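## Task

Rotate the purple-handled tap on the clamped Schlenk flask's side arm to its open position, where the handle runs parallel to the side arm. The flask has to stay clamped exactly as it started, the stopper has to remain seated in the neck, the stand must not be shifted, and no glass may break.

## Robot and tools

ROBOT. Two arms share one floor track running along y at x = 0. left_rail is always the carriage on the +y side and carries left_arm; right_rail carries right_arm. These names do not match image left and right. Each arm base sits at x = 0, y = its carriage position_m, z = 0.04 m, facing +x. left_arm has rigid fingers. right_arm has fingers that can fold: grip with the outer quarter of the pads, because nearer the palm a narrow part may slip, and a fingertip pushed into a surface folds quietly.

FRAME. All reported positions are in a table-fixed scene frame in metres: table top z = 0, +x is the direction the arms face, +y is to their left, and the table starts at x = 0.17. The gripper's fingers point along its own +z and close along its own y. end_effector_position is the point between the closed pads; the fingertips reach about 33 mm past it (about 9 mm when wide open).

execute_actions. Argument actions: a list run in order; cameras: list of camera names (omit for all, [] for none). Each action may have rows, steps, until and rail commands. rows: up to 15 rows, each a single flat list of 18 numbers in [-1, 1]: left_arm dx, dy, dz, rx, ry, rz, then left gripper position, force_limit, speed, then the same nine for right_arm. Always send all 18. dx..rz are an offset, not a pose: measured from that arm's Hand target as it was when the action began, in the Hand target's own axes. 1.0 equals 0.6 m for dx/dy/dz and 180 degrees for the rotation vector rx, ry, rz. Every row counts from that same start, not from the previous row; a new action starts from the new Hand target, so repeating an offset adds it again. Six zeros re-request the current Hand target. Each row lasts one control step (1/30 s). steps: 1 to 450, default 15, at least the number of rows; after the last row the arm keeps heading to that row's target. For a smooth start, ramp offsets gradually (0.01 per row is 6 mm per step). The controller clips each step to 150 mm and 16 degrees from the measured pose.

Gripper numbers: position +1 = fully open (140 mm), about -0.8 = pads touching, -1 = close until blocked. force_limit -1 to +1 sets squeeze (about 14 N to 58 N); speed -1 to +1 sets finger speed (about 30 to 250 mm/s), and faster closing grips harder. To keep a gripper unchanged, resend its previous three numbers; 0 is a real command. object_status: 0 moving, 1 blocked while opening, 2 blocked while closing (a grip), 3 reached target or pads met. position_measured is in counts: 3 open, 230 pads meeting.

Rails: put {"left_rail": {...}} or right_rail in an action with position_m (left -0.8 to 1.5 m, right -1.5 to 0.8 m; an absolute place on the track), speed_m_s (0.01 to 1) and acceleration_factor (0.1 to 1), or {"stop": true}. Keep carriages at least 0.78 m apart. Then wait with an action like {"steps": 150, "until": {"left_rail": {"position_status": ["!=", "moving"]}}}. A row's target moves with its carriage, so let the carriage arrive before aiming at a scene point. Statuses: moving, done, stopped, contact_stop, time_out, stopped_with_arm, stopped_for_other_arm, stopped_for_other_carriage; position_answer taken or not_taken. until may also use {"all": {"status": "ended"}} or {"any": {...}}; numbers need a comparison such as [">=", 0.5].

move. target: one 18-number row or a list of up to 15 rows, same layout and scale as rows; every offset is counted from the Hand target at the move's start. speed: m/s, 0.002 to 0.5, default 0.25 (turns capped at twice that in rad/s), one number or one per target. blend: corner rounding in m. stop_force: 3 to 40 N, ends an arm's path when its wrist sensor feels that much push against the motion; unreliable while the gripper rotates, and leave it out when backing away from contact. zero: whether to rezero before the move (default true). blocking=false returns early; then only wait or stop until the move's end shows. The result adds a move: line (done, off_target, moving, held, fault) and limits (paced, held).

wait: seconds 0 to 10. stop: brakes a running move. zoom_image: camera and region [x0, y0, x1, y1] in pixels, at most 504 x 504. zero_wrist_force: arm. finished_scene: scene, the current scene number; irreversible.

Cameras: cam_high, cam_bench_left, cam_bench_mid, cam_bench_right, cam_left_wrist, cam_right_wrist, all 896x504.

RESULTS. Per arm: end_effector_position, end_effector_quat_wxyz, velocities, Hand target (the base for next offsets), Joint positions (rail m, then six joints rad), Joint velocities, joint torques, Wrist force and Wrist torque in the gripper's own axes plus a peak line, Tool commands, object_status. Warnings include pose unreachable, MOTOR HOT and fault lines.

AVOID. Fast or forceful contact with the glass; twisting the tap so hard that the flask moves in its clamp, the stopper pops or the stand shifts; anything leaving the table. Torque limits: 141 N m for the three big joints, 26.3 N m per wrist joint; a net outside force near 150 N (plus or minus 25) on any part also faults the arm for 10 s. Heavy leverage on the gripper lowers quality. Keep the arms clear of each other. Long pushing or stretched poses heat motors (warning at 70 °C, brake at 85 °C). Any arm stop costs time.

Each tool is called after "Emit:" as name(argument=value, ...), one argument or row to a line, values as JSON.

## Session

Emit:
execute_actions(
  actions=[],
)

Scene clock: 0.00 s.
left_arm: end_effector_position=(+0.3456, +0.6984, +0.5800) position_measured=3 object_status=3 end_effector_quat_wxyz=(+0.000, +1.000, +0.000, +0.000) | right_arm: end_effector_position=(+0.3456, -1.3351, +0.5800) position_measured=3 object_status=3 end_effector_quat_wxyz=(+0.000, +1.000, +0.000, +0.000)
Joint positions: left_arm=[0.671 -0.316 -1.725 0.971 -0.816 -1.571 2.826] | right_arm=[-1.362 -0.316 -1.725 0.971 -0.816 -1.571 2.826]
Joint velocities: within noise
Joint torques (N m): no reading
Wrist force (N): no reading
Wrist torque (N m): no reading
Wrist force, peak (N): no reading
Hand target: left_arm +0.3456, +0.6984, +0.5800; +0.000, +1.000, +0.000, +0.000 | right_arm +0.3456, -1.3351, +0.5800; +0.000, +1.000, +0.000, +0.000
Tool commands: left_gripper/position=+1.0 left_gripper/force_limit=+1.0 left_gripper/speed=+1.0 right_gripper/position=+1.0 right_gripper/force_limit=+1.0 right_gripper/speed=+1.0
left_rail: position_m=0.671 position_status=done
right_rail: position_m=-1.362 position_status=done
camera_calibration:
cam_left_wrist: T_world_to_cam=[[-0.0265538, -0.998538, -0.0470784, 0.750006], [-0.954746, 0.0113767, 0.297206, 0.165161], [-0.296236, 0.0528398, -0.953652, 0.761451], [0, 0, 0, 1]] pos_world=[0.403171, 0.706795, 0.712382]
cam_right_wrist: T_world_to_cam=[[-0.031272, -0.999466, 0.0094295, -1.31715], [-0.949091, 0.0326518, 0.313305, 0.202106], [-0.313446, 0.000848234, -0.949606, 0.80498], [0, 0, 0, 1]] pos_world=[0.402945, -1.32372, 0.713512]

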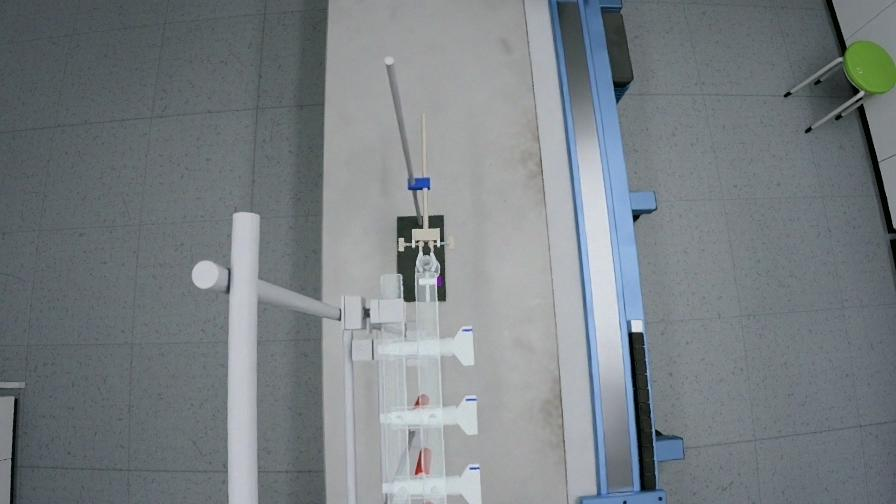

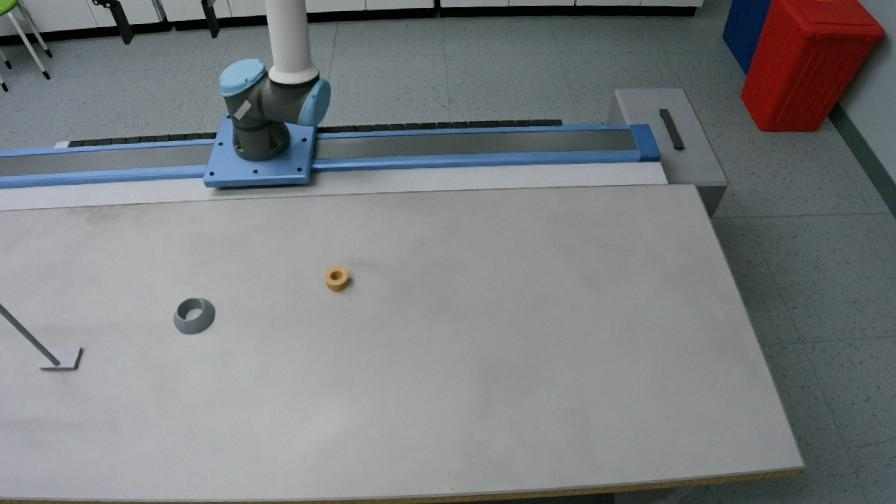

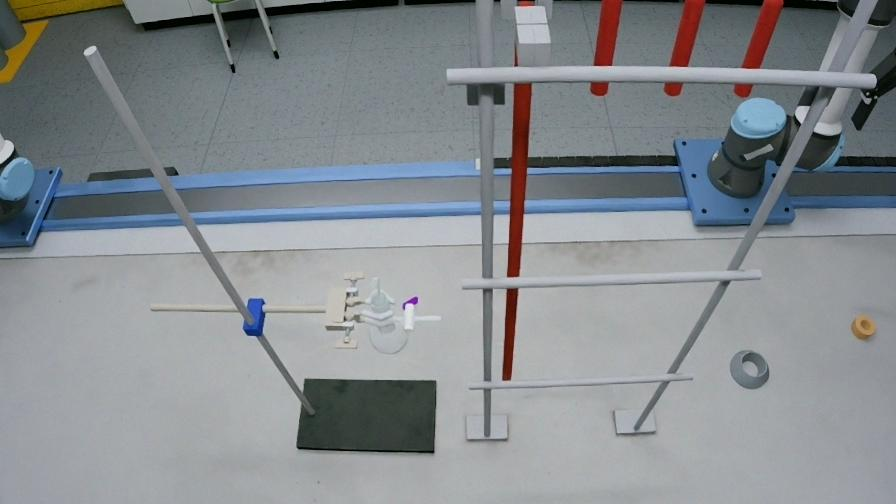

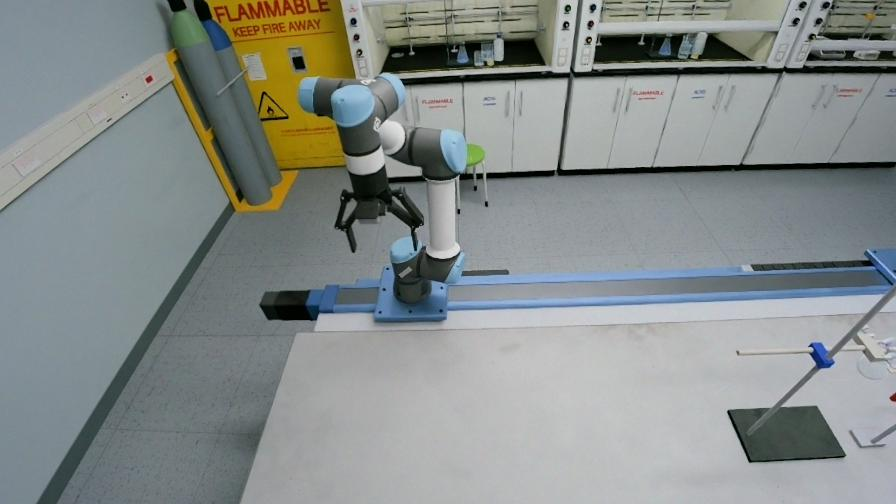

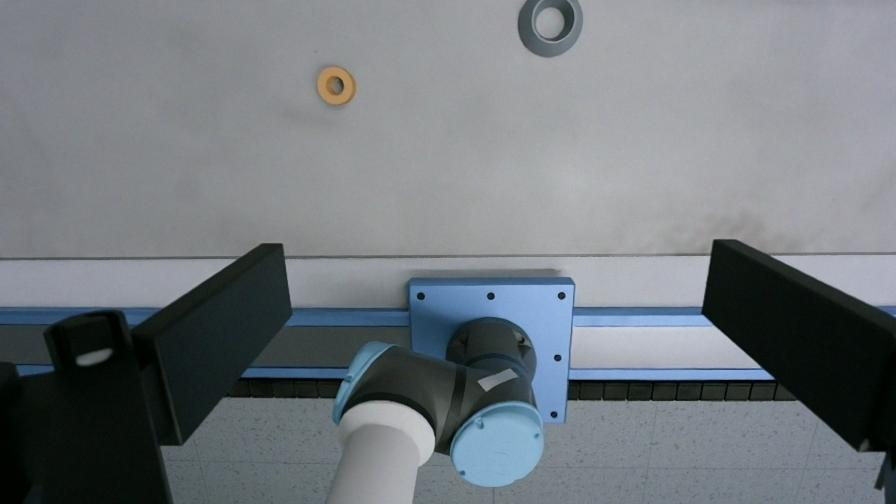

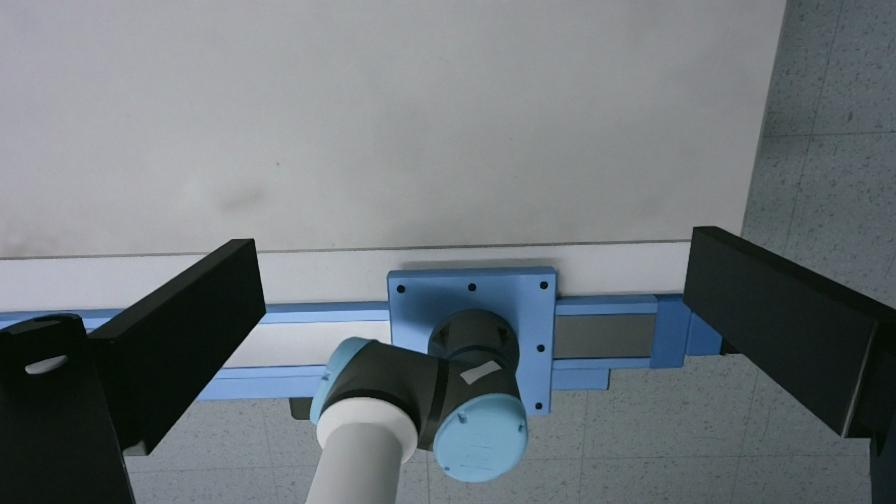

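Emit:
zoom_image(
  camera="cam_bench_mid",
  region=[365, 270, 445, 360],
)

Emit:
zoom_image(
  camera="cam_high",
  region=[385, 215, 465, 305],
)

Emit:
execute_actions(
  actions=[
    {"right_rail": {"position_m": -0.53, "speed_m_s": 0.6, "acceleration_factor": 0.5}, "steps": 200, "until": {"right_rail": {"position_status": ["!=", "moving"]}}},
  ],
  cameras=["cam_bench_mid", "cam_bench_right"],
)

Scaled by 5.600.

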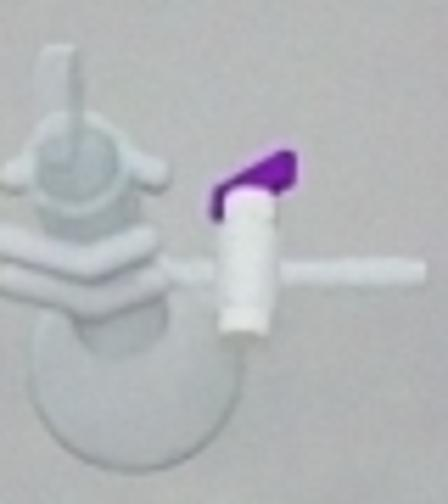

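Scaled by 5.600.

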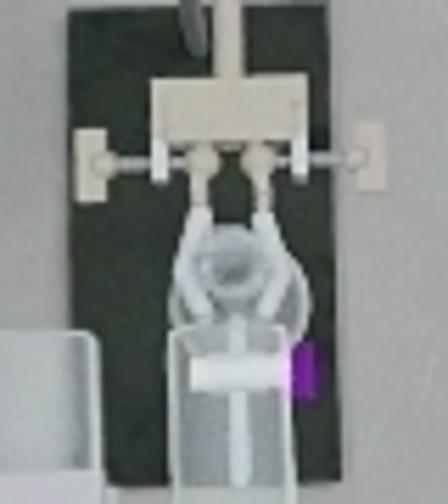

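Scene clock: 3.57 s.
left_arm: end_effector_position=(+0.3456, +0.6984, +0.5800) position_measured=3 object_status=3 end_effector_quat_wxyz=(+0.000, +1.000, +0.000, +0.000) | right_arm: end_effector_position=(+0.3456, -0.5028, +0.5800) position_measured=3 object_status=3 end_effector_quat_wxyz=(+0.000, +1.000, +0.000, +0.000) end_effector_velocity=(+0.000, +0.001, +0.000) end_effector_angular_velocity=(+0.000, +0.001, +0.000)
Joint positions: left_arm=[0.671 -0.316 -1.725 0.971 -0.816 -1.571 2.826] | right_arm=[-0.53 -0.316 -1.725 0.971 -0.816 -1.571 2.826]
Joint velocities: left_arm=[within noise] | right_arm=[0.001 0 0 0 0 0 0]
Joint torques (N m): left_arm=[-0.54 -13.16 -18.63 -3.81 0.12 0.12] | right_arm=[0.29 -12.19 -18.62 -3.23 0.09 0.23]
Wrist force (N): left_arm=[0.3 0.0 0.3] | right_arm=[0.0 0.1 -0.2]
Wrist torque (N m): left_arm=[0.01 -0.06 0.00] | right_arm=[0.03 -0.02 0.01]
Wrist force, peak (N): left_arm=[0.0 -0.2 0.5] | right_arm=[0.1 1.6 -0.3]
Hand target: left_arm +0.3456, +0.6984, +0.5800; +0.000, +1.000, +0.000, +0.000 | right_arm +0.3456, -0.5028, +0.5800; +0.000, +1.000, +0.000, +0.000
Tool commands: left_gripper/position=+1.0 left_gripper/force_limit=+1.0 left_gripper/speed=+1.0 right_gripper/position=+1.0 right_gripper/force_limit=+1.0 right_gripper/speed=+1.0
left_rail: position_m=0.671 position_status=done
right_rail: position_m=-0.530 speed_m_s=0.60 position_status=done
Images, in order (width x height): cam_bench_mid 896x504, cam_bench_right 896x504.

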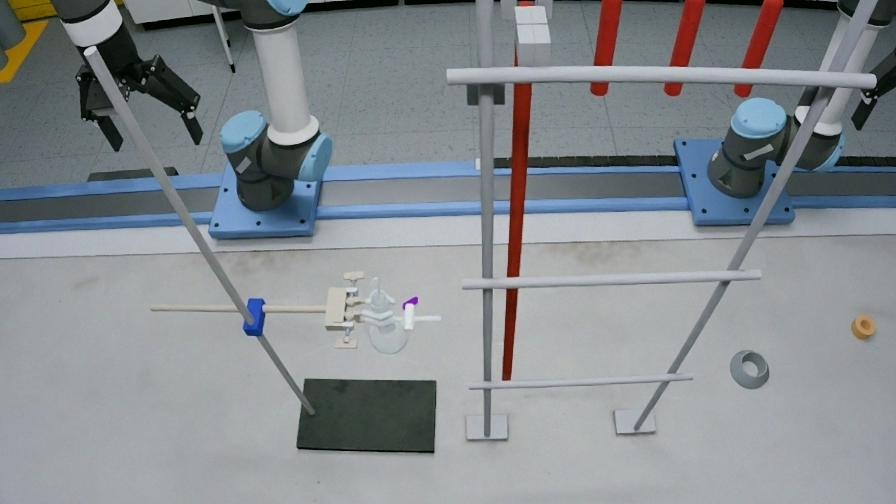

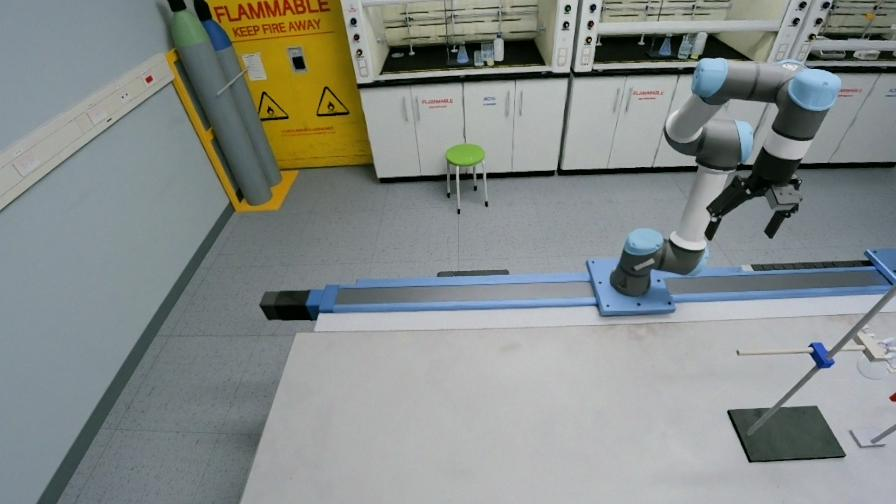

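Emit:
zoom_image(
  camera="cam_bench_mid",
  region=[395, 285, 445, 335],
)

Emit:
zoom_image(
  camera="cam_bench_mid",
  region=[145, 270, 445, 460],
)

Scaled by 10.080.

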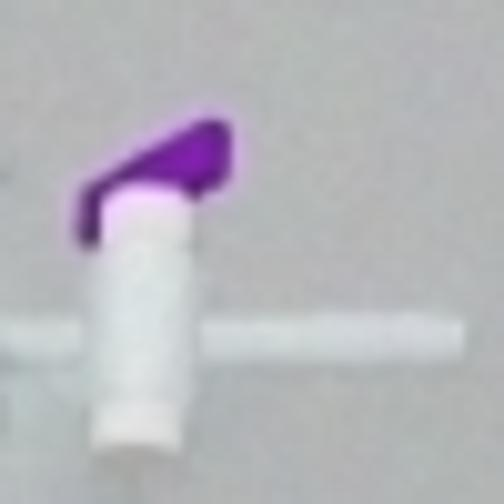

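Scaled by 1.680.

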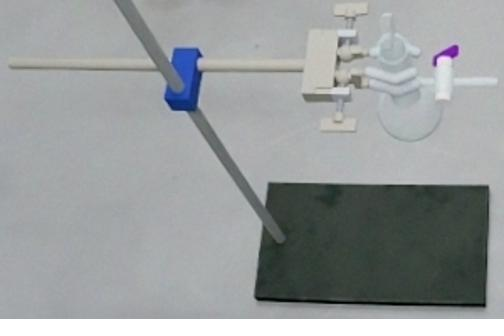

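Emit:
move(
  target=[0,0,0,0,0,0,1,1,1, -0.011,-0.6813,0.3533,-0.18847,0.47241,-0.17604,-0.62,-1,0],
  speed=0.35,
  cameras=["cam_right_wrist", "cam_bench_mid", "cam_high"],
)

Emit:
zoom_image(
  camera="cam_right_wrist",
  region=[340, 60, 640, 260],
)

Scene clock: 18.57 s.
left_arm: end_effector_position=(+0.3456, +0.6984, +0.5800) position_measured=3 object_status=3 end_effector_quat_wxyz=(+0.000, +1.000, +0.000, +0.000) | right_arm: end_effector_position=(+0.3390, -0.0940, +0.3680) position_measured=208 object_status=3 end_effector_quat_wxyz=(+0.262, +0.663, +0.245, +0.657)
Joint positions: left_arm=[0.671 -0.316 -1.725 0.971 -0.816 -1.571 2.826] | right_arm=[-0.53 1.204 -1.107 2.037 -4.071 -2.801 2.409]
Joint velocities: within noise
Joint torques (N m): left_arm=[0.13 -13.53 -15.06 -4.73 0.1 0.19] | right_arm=[-8.08 -26.54 -21.16 -2.2 1.63 -1.95]
Wrist force (N): left_arm=[0.0 0.0 0.2] | right_arm=[1.7 -0.7 1.1]
Wrist torque (N m): left_arm=[0.01 -0.01 0.00] | right_arm=[0.06 -0.40 0.01]
Wrist force, peak (N): left_arm=[0.4 0.1 0.5] | right_arm=[2.1 -2.1 0.8]
Hand target: left_arm +0.3456, +0.6984, +0.5800; +0.000, +1.000, +0.000, +0.000 | right_arm +0.3390, -0.0940, +0.3680; +0.262, +0.663, +0.245, +0.657
Off the commanded pose: left_arm 0.000 m, 0 deg | right_arm 0.000 m, 0 deg.
left_rail: position_m=0.671 position_status=done
right_rail: position_m=-0.530 speed_m_s=0.60 position_status=done
move: done
camera_calibration:
cam_right_wrist: T_world_to_cam=[[-0.0292992, -0.76319, 0.645509, -0.28745], [-0.329359, -0.602351, -0.727114, 0.334872], [0.94375, -0.233908, -0.233716, -0.111159], [0, 0, 0, 1]] pos_world=[0.206777, -0.0436693, 0.403063]
Images, in order (width x height): cam_high 896x504, cam_bench_mid 896x504, cam_right_wrist 896x504.

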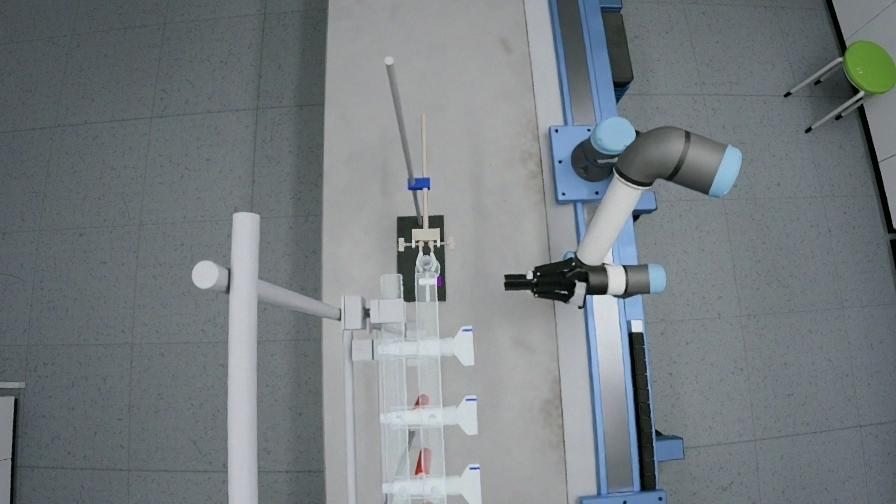

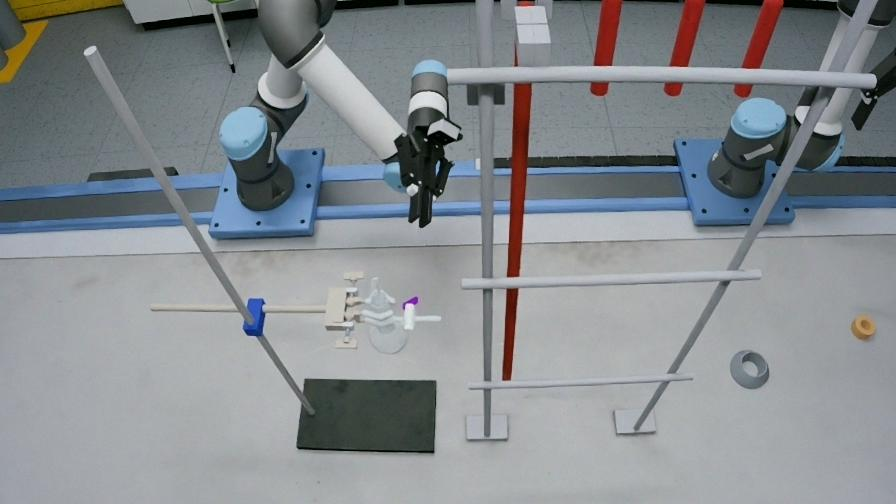

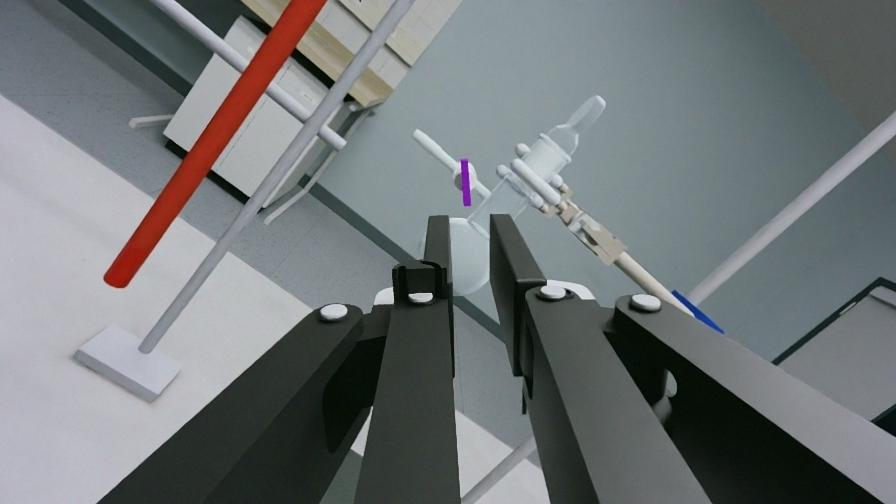

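Scaled by 1.680.

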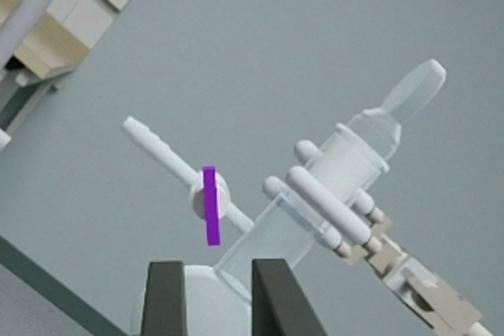

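Emit:
zoom_image(
  camera="cam_right_wrist",
  region=[410, 120, 530, 240],
)

Emit:
zoom_image(
  camera="cam_high",
  region=[400, 100, 680, 320],
)

Emit:
zoom_image(
  camera="cam_high",
  region=[490, 240, 670, 320],
)

Scaled by 4.200.

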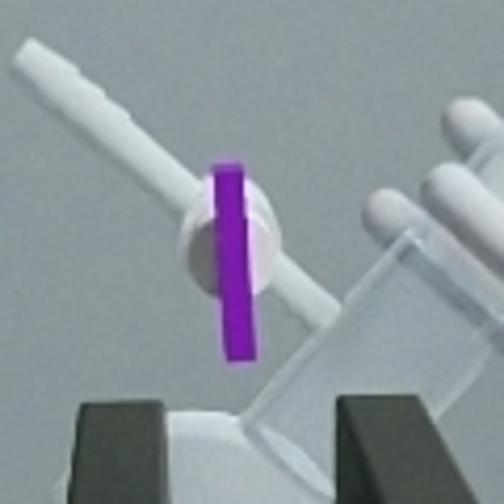

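Scaled by 1.800.

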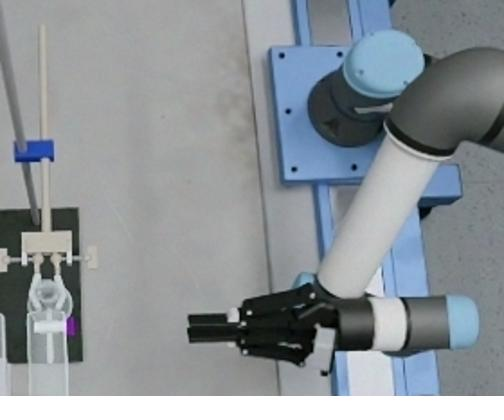

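Scaled by 2.800.

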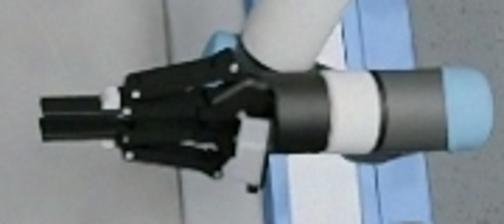

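Emit:
move(
  target=[0,0,0,0,0,0,1,1,1, -0.0058,0.0095,0.2,0,0,-0.0161,-0.62,-1,0],
  speed=0.15,
  cameras=["cam_right_wrist", "cam_high"],
)

Emit:
zoom_image(
  camera="cam_right_wrist",
  region=[400, 160, 540, 290],
)

Emit:
zoom_image(
  camera="cam_high",
  region=[415, 255, 475, 305],
)

Scene clock: 28.77 s.
left_arm: end_effector_position=(+0.3456, +0.6984, +0.5800) position_measured=3 object_status=3 end_effector_quat_wxyz=(+0.000, +1.000, +0.000, +0.000) | right_arm: end_effector_position=(+0.4587, -0.1037, +0.3693) position_measured=208 object_status=3 end_effector_quat_wxyz=(+0.279, +0.657, +0.261, +0.650) end_effector_velocity=(+0.001, +0.001, +0.000) end_effector_angular_velocity=(+0.000, +0.000, +0.003)
Joint positions: left_arm=[0.671 -0.316 -1.725 0.971 -0.816 -1.571 2.826] | right_arm=[-0.53 0.948 -1.087 1.995 -4.05 -2.545 2.358]
Joint velocities: left_arm=[within noise] | right_arm=[0 -0.002 0.001 -0.002 0 0.005 0]
Joint torques (N m): left_arm=[0.46 -13.45 -13 -4.75 0.15 0.18] | right_arm=[-8.1 -29 -22.87 -0.2 1.57 -2.07]
Wrist force (N): left_arm=[0.3 -0.1 0.1] | right_arm=[1.5 -0.6 1.1]
Wrist torque (N m): left_arm=[-0.02 -0.07 0.00] | right_arm=[0.09 -0.37 0.01]
Wrist force, peak (N): left_arm=[0.5 0.0 0.5] | right_arm=[1.9 -0.5 2.0]
Hand target: left_arm +0.3456, +0.6984, +0.5800; +0.000, +1.000, +0.000, +0.000 | right_arm +0.4588, -0.1037, +0.3693; +0.279, +0.657, +0.261, +0.650
Off the commanded pose: left_arm 0.000 m, 0 deg | right_arm 0.000 m, 0 deg.
left_rail: position_m=0.671 position_status=done
right_rail: position_m=-0.530 speed_m_s=0.60 position_status=done
move: done
camera_calibration:
cam_right_wrist: T_world_to_cam=[[-0.0285307, -0.729598, 0.683281, -0.302955], [-0.330134, -0.638325, -0.695379, 0.354236], [0.943503, -0.245414, -0.222653, -0.231236], [0, 0, 0, 1]] pos_world=[0.326474, -0.0516665, 0.401846]
Images, in order (width x height): cam_high 896x504, cam_right_wrist 896x504.

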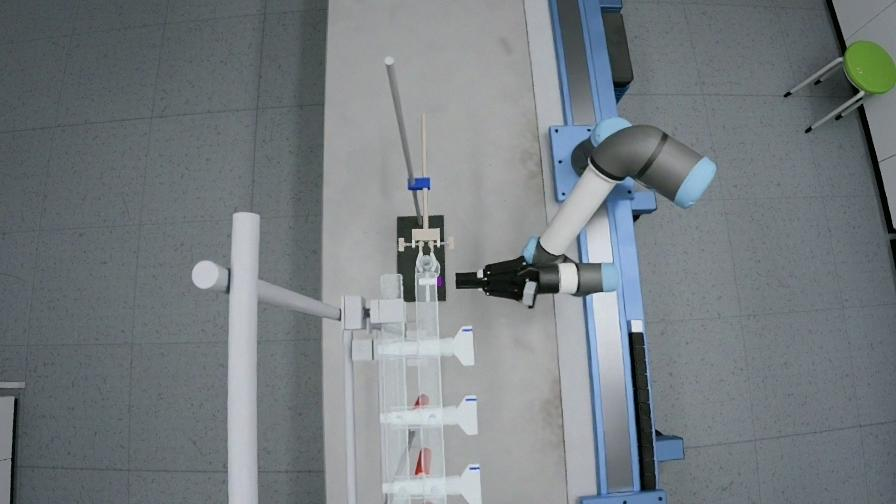

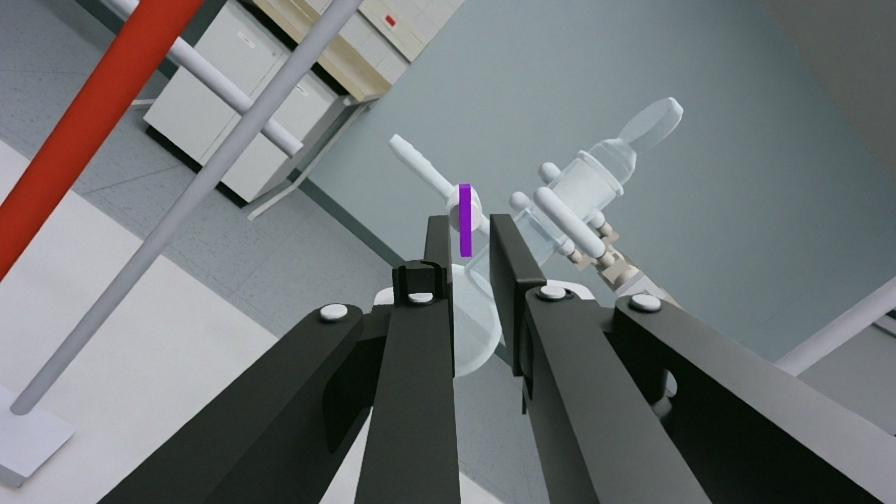

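Scaled by 3.600.

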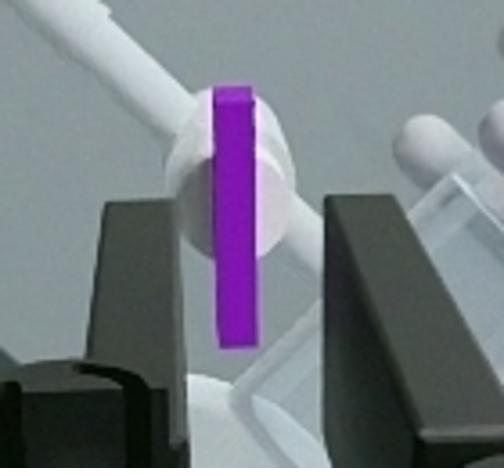

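Scaled by 8.400.

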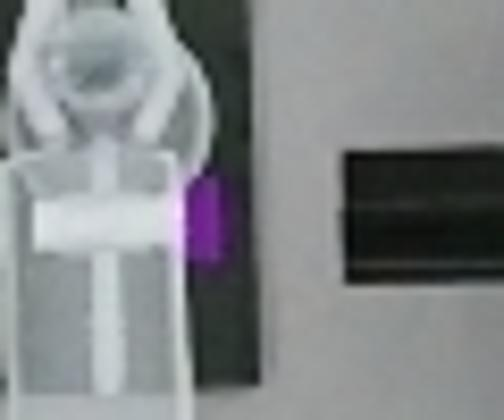

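Emit:
move(
  target=[0,0,0,0,0,0,1,1,1, 0,0,0.05,0,0,-0.0014,-0.62,-1,-1],
  speed=0.08,
  cameras=["cam_right_wrist", "cam_high", "cam_bench_mid"],
)

Emit:
zoom_image(
  camera="cam_right_wrist",
  region=[400, 170, 540, 300],
)

Emit:
zoom_image(
  camera="cam_high",
  region=[420, 262, 470, 298],
)

Emit:
zoom_image(
  camera="cam_bench_mid",
  region=[380, 265, 450, 330],
)

Scene clock: 31.00 s.
left_arm: end_effector_position=(+0.3456, +0.6984, +0.5800) position_measured=3 object_status=3 end_effector_quat_wxyz=(+0.000, +1.000, +0.000, +0.000) | right_arm: end_effector_position=(+0.4886, -0.1045, +0.3693) position_measured=208 object_status=3 end_effector_quat_wxyz=(+0.280, +0.656, +0.263, +0.649)
Joint positions: left_arm=[0.671 -0.316 -1.725 0.971 -0.816 -1.571 2.826] | right_arm=[-0.53 0.894 -1.071 1.965 -4.036 -2.491 2.354]
Joint velocities: within noise
Joint torques (N m): left_arm=[0.37 -13.72 -12.46 -4.8 0.19 0.15] | right_arm=[-7.89 -29.88 -22.54 -0.32 1.51 -1.9]
Wrist force (N): left_arm=[0.4 0.0 0.2] | right_arm=[1.8 -0.4 1.0]
Wrist torque (N m): left_arm=[0.00 -0.08 0.00] | right_arm=[0.13 -0.46 0.00]
Wrist force, peak (N): left_arm=[0.5 0.2 0.2] | right_arm=[1.9 -0.2 1.3]
Hand target: left_arm +0.3456, +0.6984, +0.5800; +0.000, +1.000, +0.000, +0.000 | right_arm +0.4888, -0.1045, +0.3693; +0.280, +0.656, +0.263, +0.649
Off the commanded pose: left_arm 0.000 m, 0 deg | right_arm 0.000 m, 0 deg.
left_rail: position_m=0.671 position_status=done
right_rail: position_m=-0.530 speed_m_s=0.60 position_status=done
move: done
camera_calibration:
cam_right_wrist: T_world_to_cam=[[-0.0284505, -0.72657, 0.686503, -0.303586], [-0.33021, -0.641394, -0.692513, 0.362289], [0.943479, -0.246392, -0.221673, -0.260161], [0, 0, 0, 1]] pos_world=[0.35645, -0.0523083, 0.401632]
Images, in order (width x height): cam_high 896x504, cam_bench_mid 896x504, cam_right_wrist 896x504.

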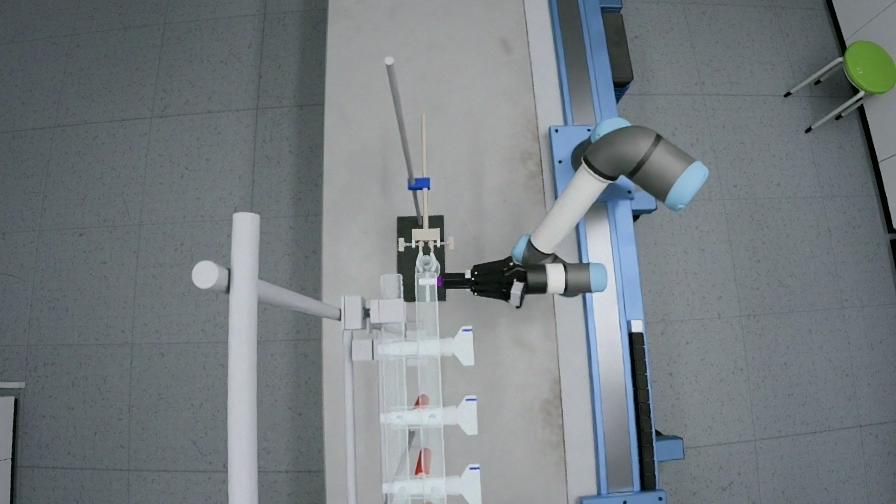

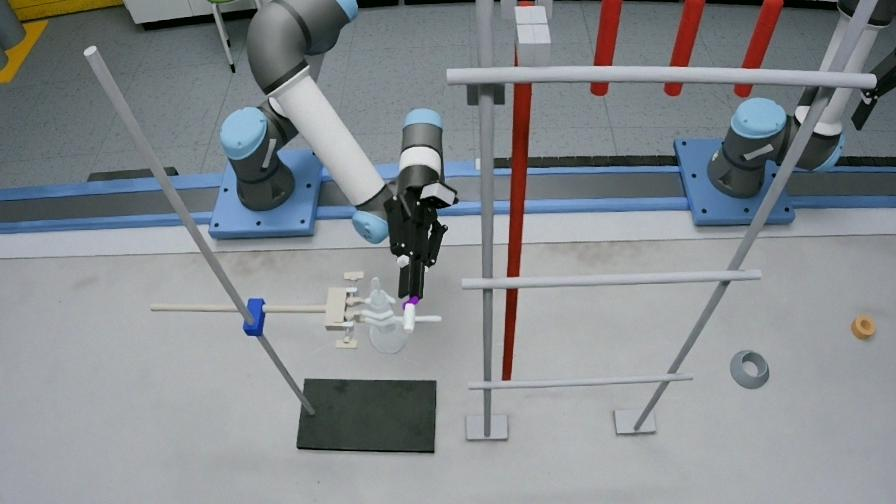

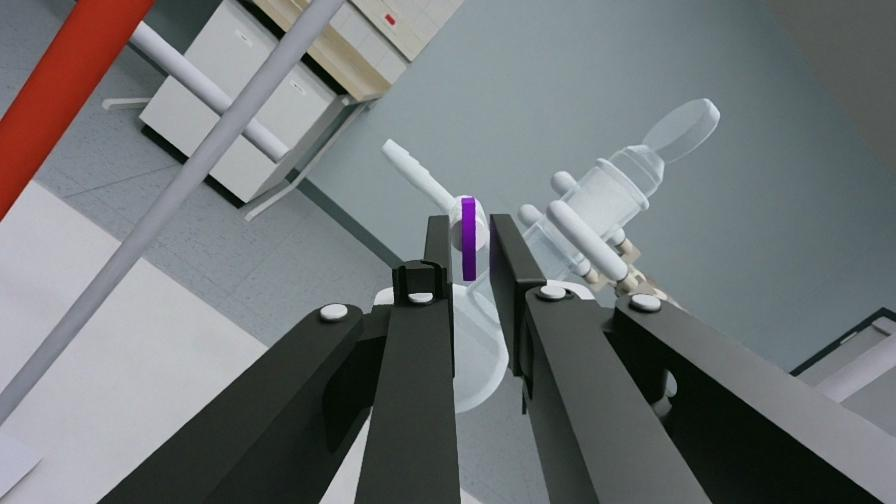

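Scaled by 3.600.

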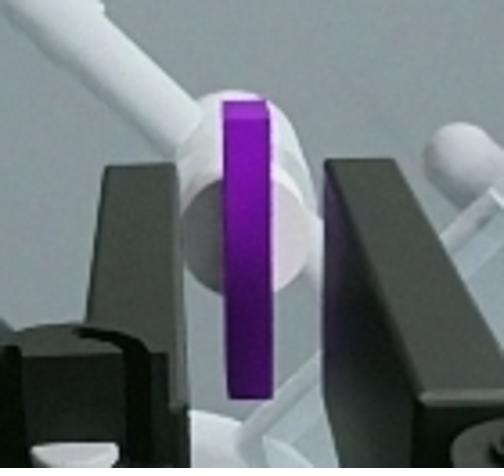

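Scaled by 10.080.

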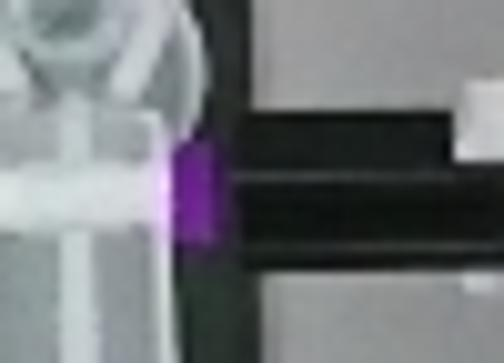

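Scaled by 7.200.

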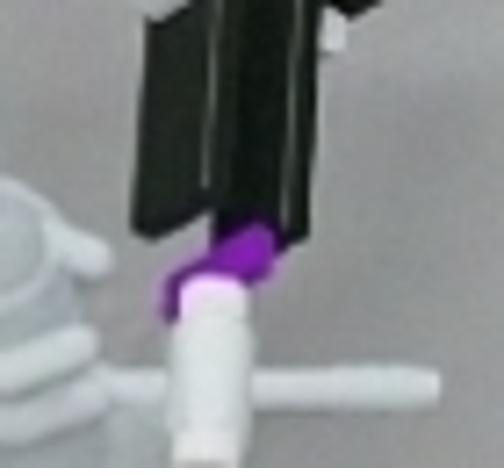

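Emit:
execute_actions(
  actions=[],
  cameras=["cam_high", "cam_right_wrist"],
)

Scene clock: 32.60 s.
left_arm: end_effector_position=(+0.3456, +0.6984, +0.5800) position_measured=3 object_status=3 end_effector_quat_wxyz=(+0.000, +1.000, +0.000, +0.000) | right_arm: end_effector_position=(+0.4888, -0.1045, +0.3693) position_measured=208 object_status=3 end_effector_quat_wxyz=(+0.280, +0.656, +0.263, +0.649)
Joint positions: left_arm=[0.671 -0.316 -1.725 0.971 -0.816 -1.571 2.826] | right_arm=[-0.53 0.893 -1.071 1.965 -4.036 -2.49 2.354]
Joint velocities: within noise
Joint torques (N m): left_arm=[-0.18 -14.48 -12.07 -4.85 0.1 0.21] | right_arm=[-7.88 -29.92 -20.24 -0.46 1.49 -1.92]
Wrist force (N): left_arm=[0.2 0.1 0.1] | right_arm=[1.5 -0.5 1.0]
Wrist torque (N m): left_arm=[0.01 -0.03 0.00] | right_arm=[0.10 -0.39 0.00]
Wrist force, peak (N): left_arm=[0.5 -0.2 0.3] | right_arm=[2.1 -0.8 0.8]
Hand target: left_arm +0.3456, +0.6984, +0.5800; +0.000, +1.000, +0.000, +0.000 | right_arm +0.4888, -0.1045, +0.3693; +0.280, +0.656, +0.263, +0.649
Tool commands: left_gripper/position=+1.0 left_gripper/force_limit=+1.0 left_gripper/speed=+1.0 right_gripper/position=-0.62 right_gripper/force_limit=-1.0 right_gripper/speed=-1.0
Off the commanded pose: left_arm 0.000 m, 0 deg | right_arm 0.000 m, 0 deg.
left_rail: position_m=0.671 position_status=done
right_rail: position_m=-0.530 speed_m_s=0.60 position_status=done
camera_calibration:
cam_right_wrist: T_world_to_cam=[[-0.0284535, -0.726557, 0.686517, -0.303584], [-0.330213, -0.641406, -0.692501, 0.362335], [0.943478, -0.2464, -0.221668, -0.2603], [0, 0, 0, 1]] pos_world=[0.356597, -0.0523053, 0.401632]
Images, in order (width x height): cam_high 896x504, cam_right_wrist 896x504.

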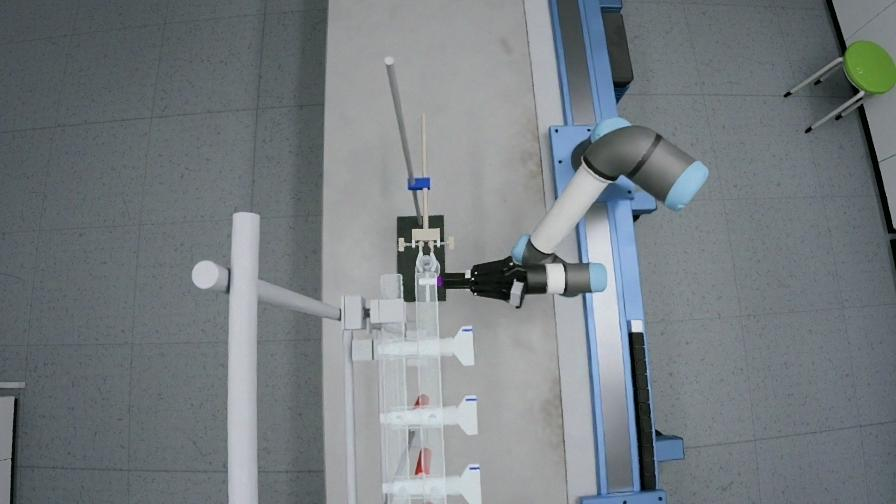

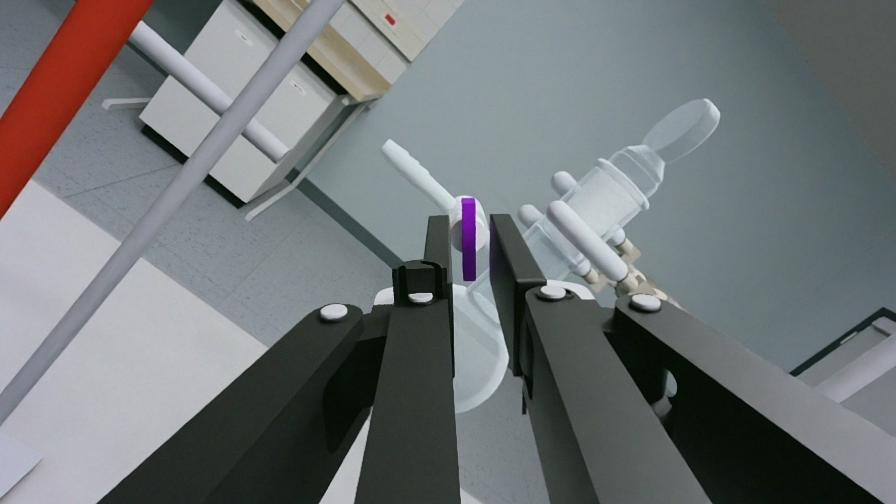

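Emit:
move(
  target=[0,0,0,0,0,0,1,1,1, 0,0,0.01,0,0,0,-0.62,-1,-1],
  speed=0.02,
  stop_force=4,
  cameras=["cam_high", "cam_right_wrist"],
)

Emit:
zoom_image(
  camera="cam_high",
  region=[420, 262, 470, 298],
)

Emit:
zoom_image(
  camera="cam_right_wrist",
  region=[400, 170, 540, 300],
)

Scene clock: 34.33 s.
left_arm: end_effector_position=(+0.3456, +0.6984, +0.5800) position_measured=3 object_status=3 end_effector_quat_wxyz=(+0.000, +1.000, +0.000, +0.000) | right_arm: end_effector_position=(+0.4948, -0.1046, +0.3693) position_measured=208 object_status=3 end_effector_quat_wxyz=(+0.280, +0.656, +0.263, +0.649)
Joint positions: left_arm=[0.671 -0.316 -1.725 0.971 -0.816 -1.571 2.826] | right_arm=[-0.53 0.883 -1.067 1.958 -4.033 -2.48 2.354]
Joint velocities: within noise
Joint torques (N m): left_arm=[0.29 -14.17 -12.5 -4.8 0.16 0.09] | right_arm=[-7.51 -29.84 -22.32 -0.45 1.41 -1.75]
Wrist force (N): left_arm=[0.4 0.1 0.5] | right_arm=[1.4 -0.4 1.2]
Wrist torque (N m): left_arm=[0.01 -0.08 0.00] | right_arm=[0.12 -0.37 0.00]
Wrist force, peak (N): left_arm=[0.4 0.1 0.5] | right_arm=[1.8 -0.5 1.4]
Hand target: left_arm +0.3456, +0.6984, +0.5800; +0.000, +1.000, +0.000, +0.000 | right_arm +0.4948, -0.1046, +0.3693; +0.280, +0.656, +0.263, +0.649
Off the commanded pose: left_arm 0.000 m, 0 deg | right_arm 0.000 m, 0 deg.
left_rail: position_m=0.671 position_status=done
right_rail: position_m=-0.530 speed_m_s=0.60 position_status=done
move: done
camera_calibration:
cam_right_wrist: T_world_to_cam=[[-0.0284527, -0.726556, 0.686517, -0.303528], [-0.330211, -0.641407, -0.692501, 0.364214], [0.943478, -0.246399, -0.221668, -0.265998], [0, 0, 0, 1]] pos_world=[0.362595, -0.0524621, 0.401632]
Images, in order (width x height): cam_high 896x504, cam_right_wrist 896x504.

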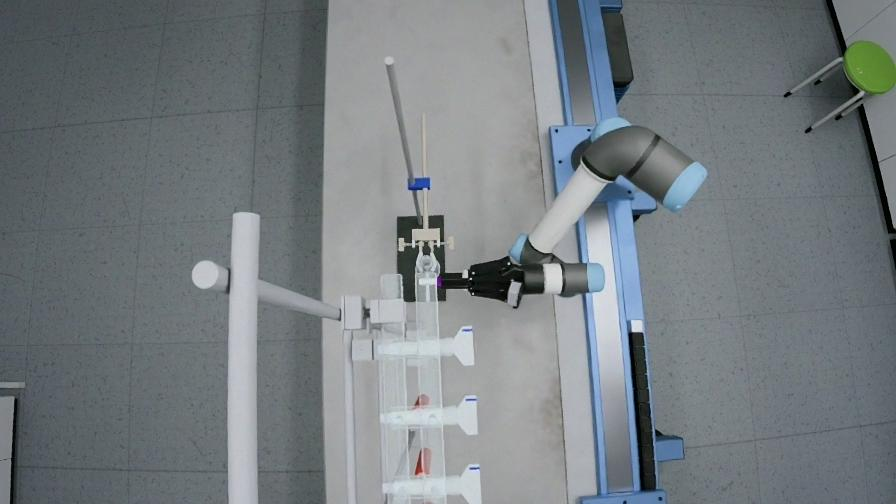

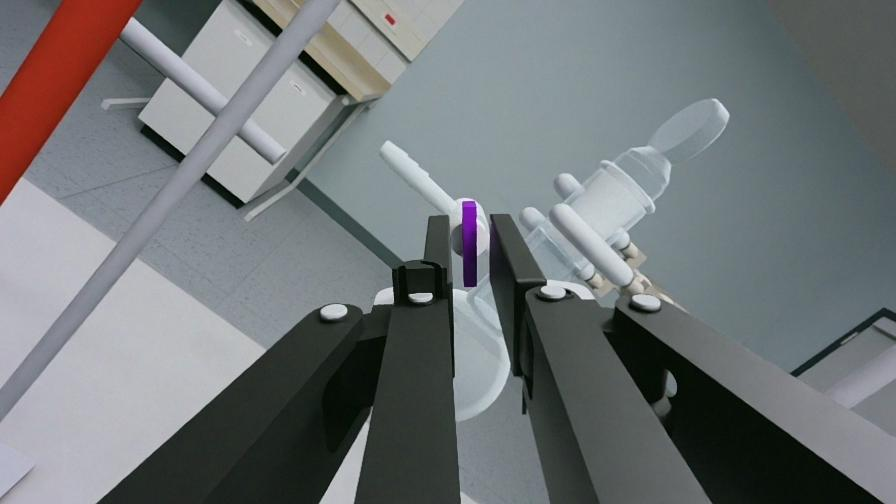

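Scaled by 10.080.

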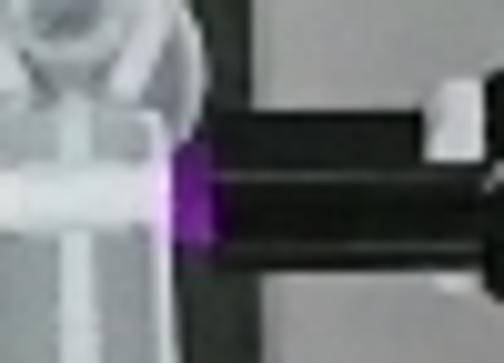

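Scaled by 3.600.

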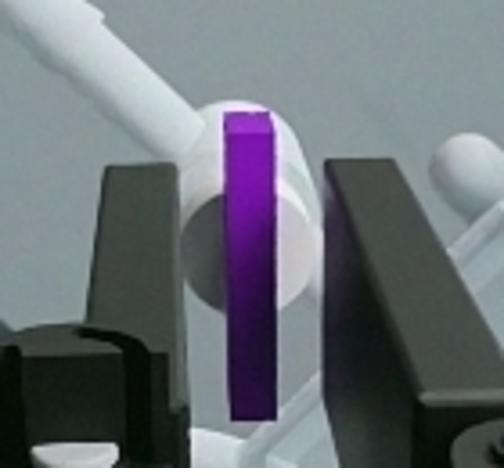

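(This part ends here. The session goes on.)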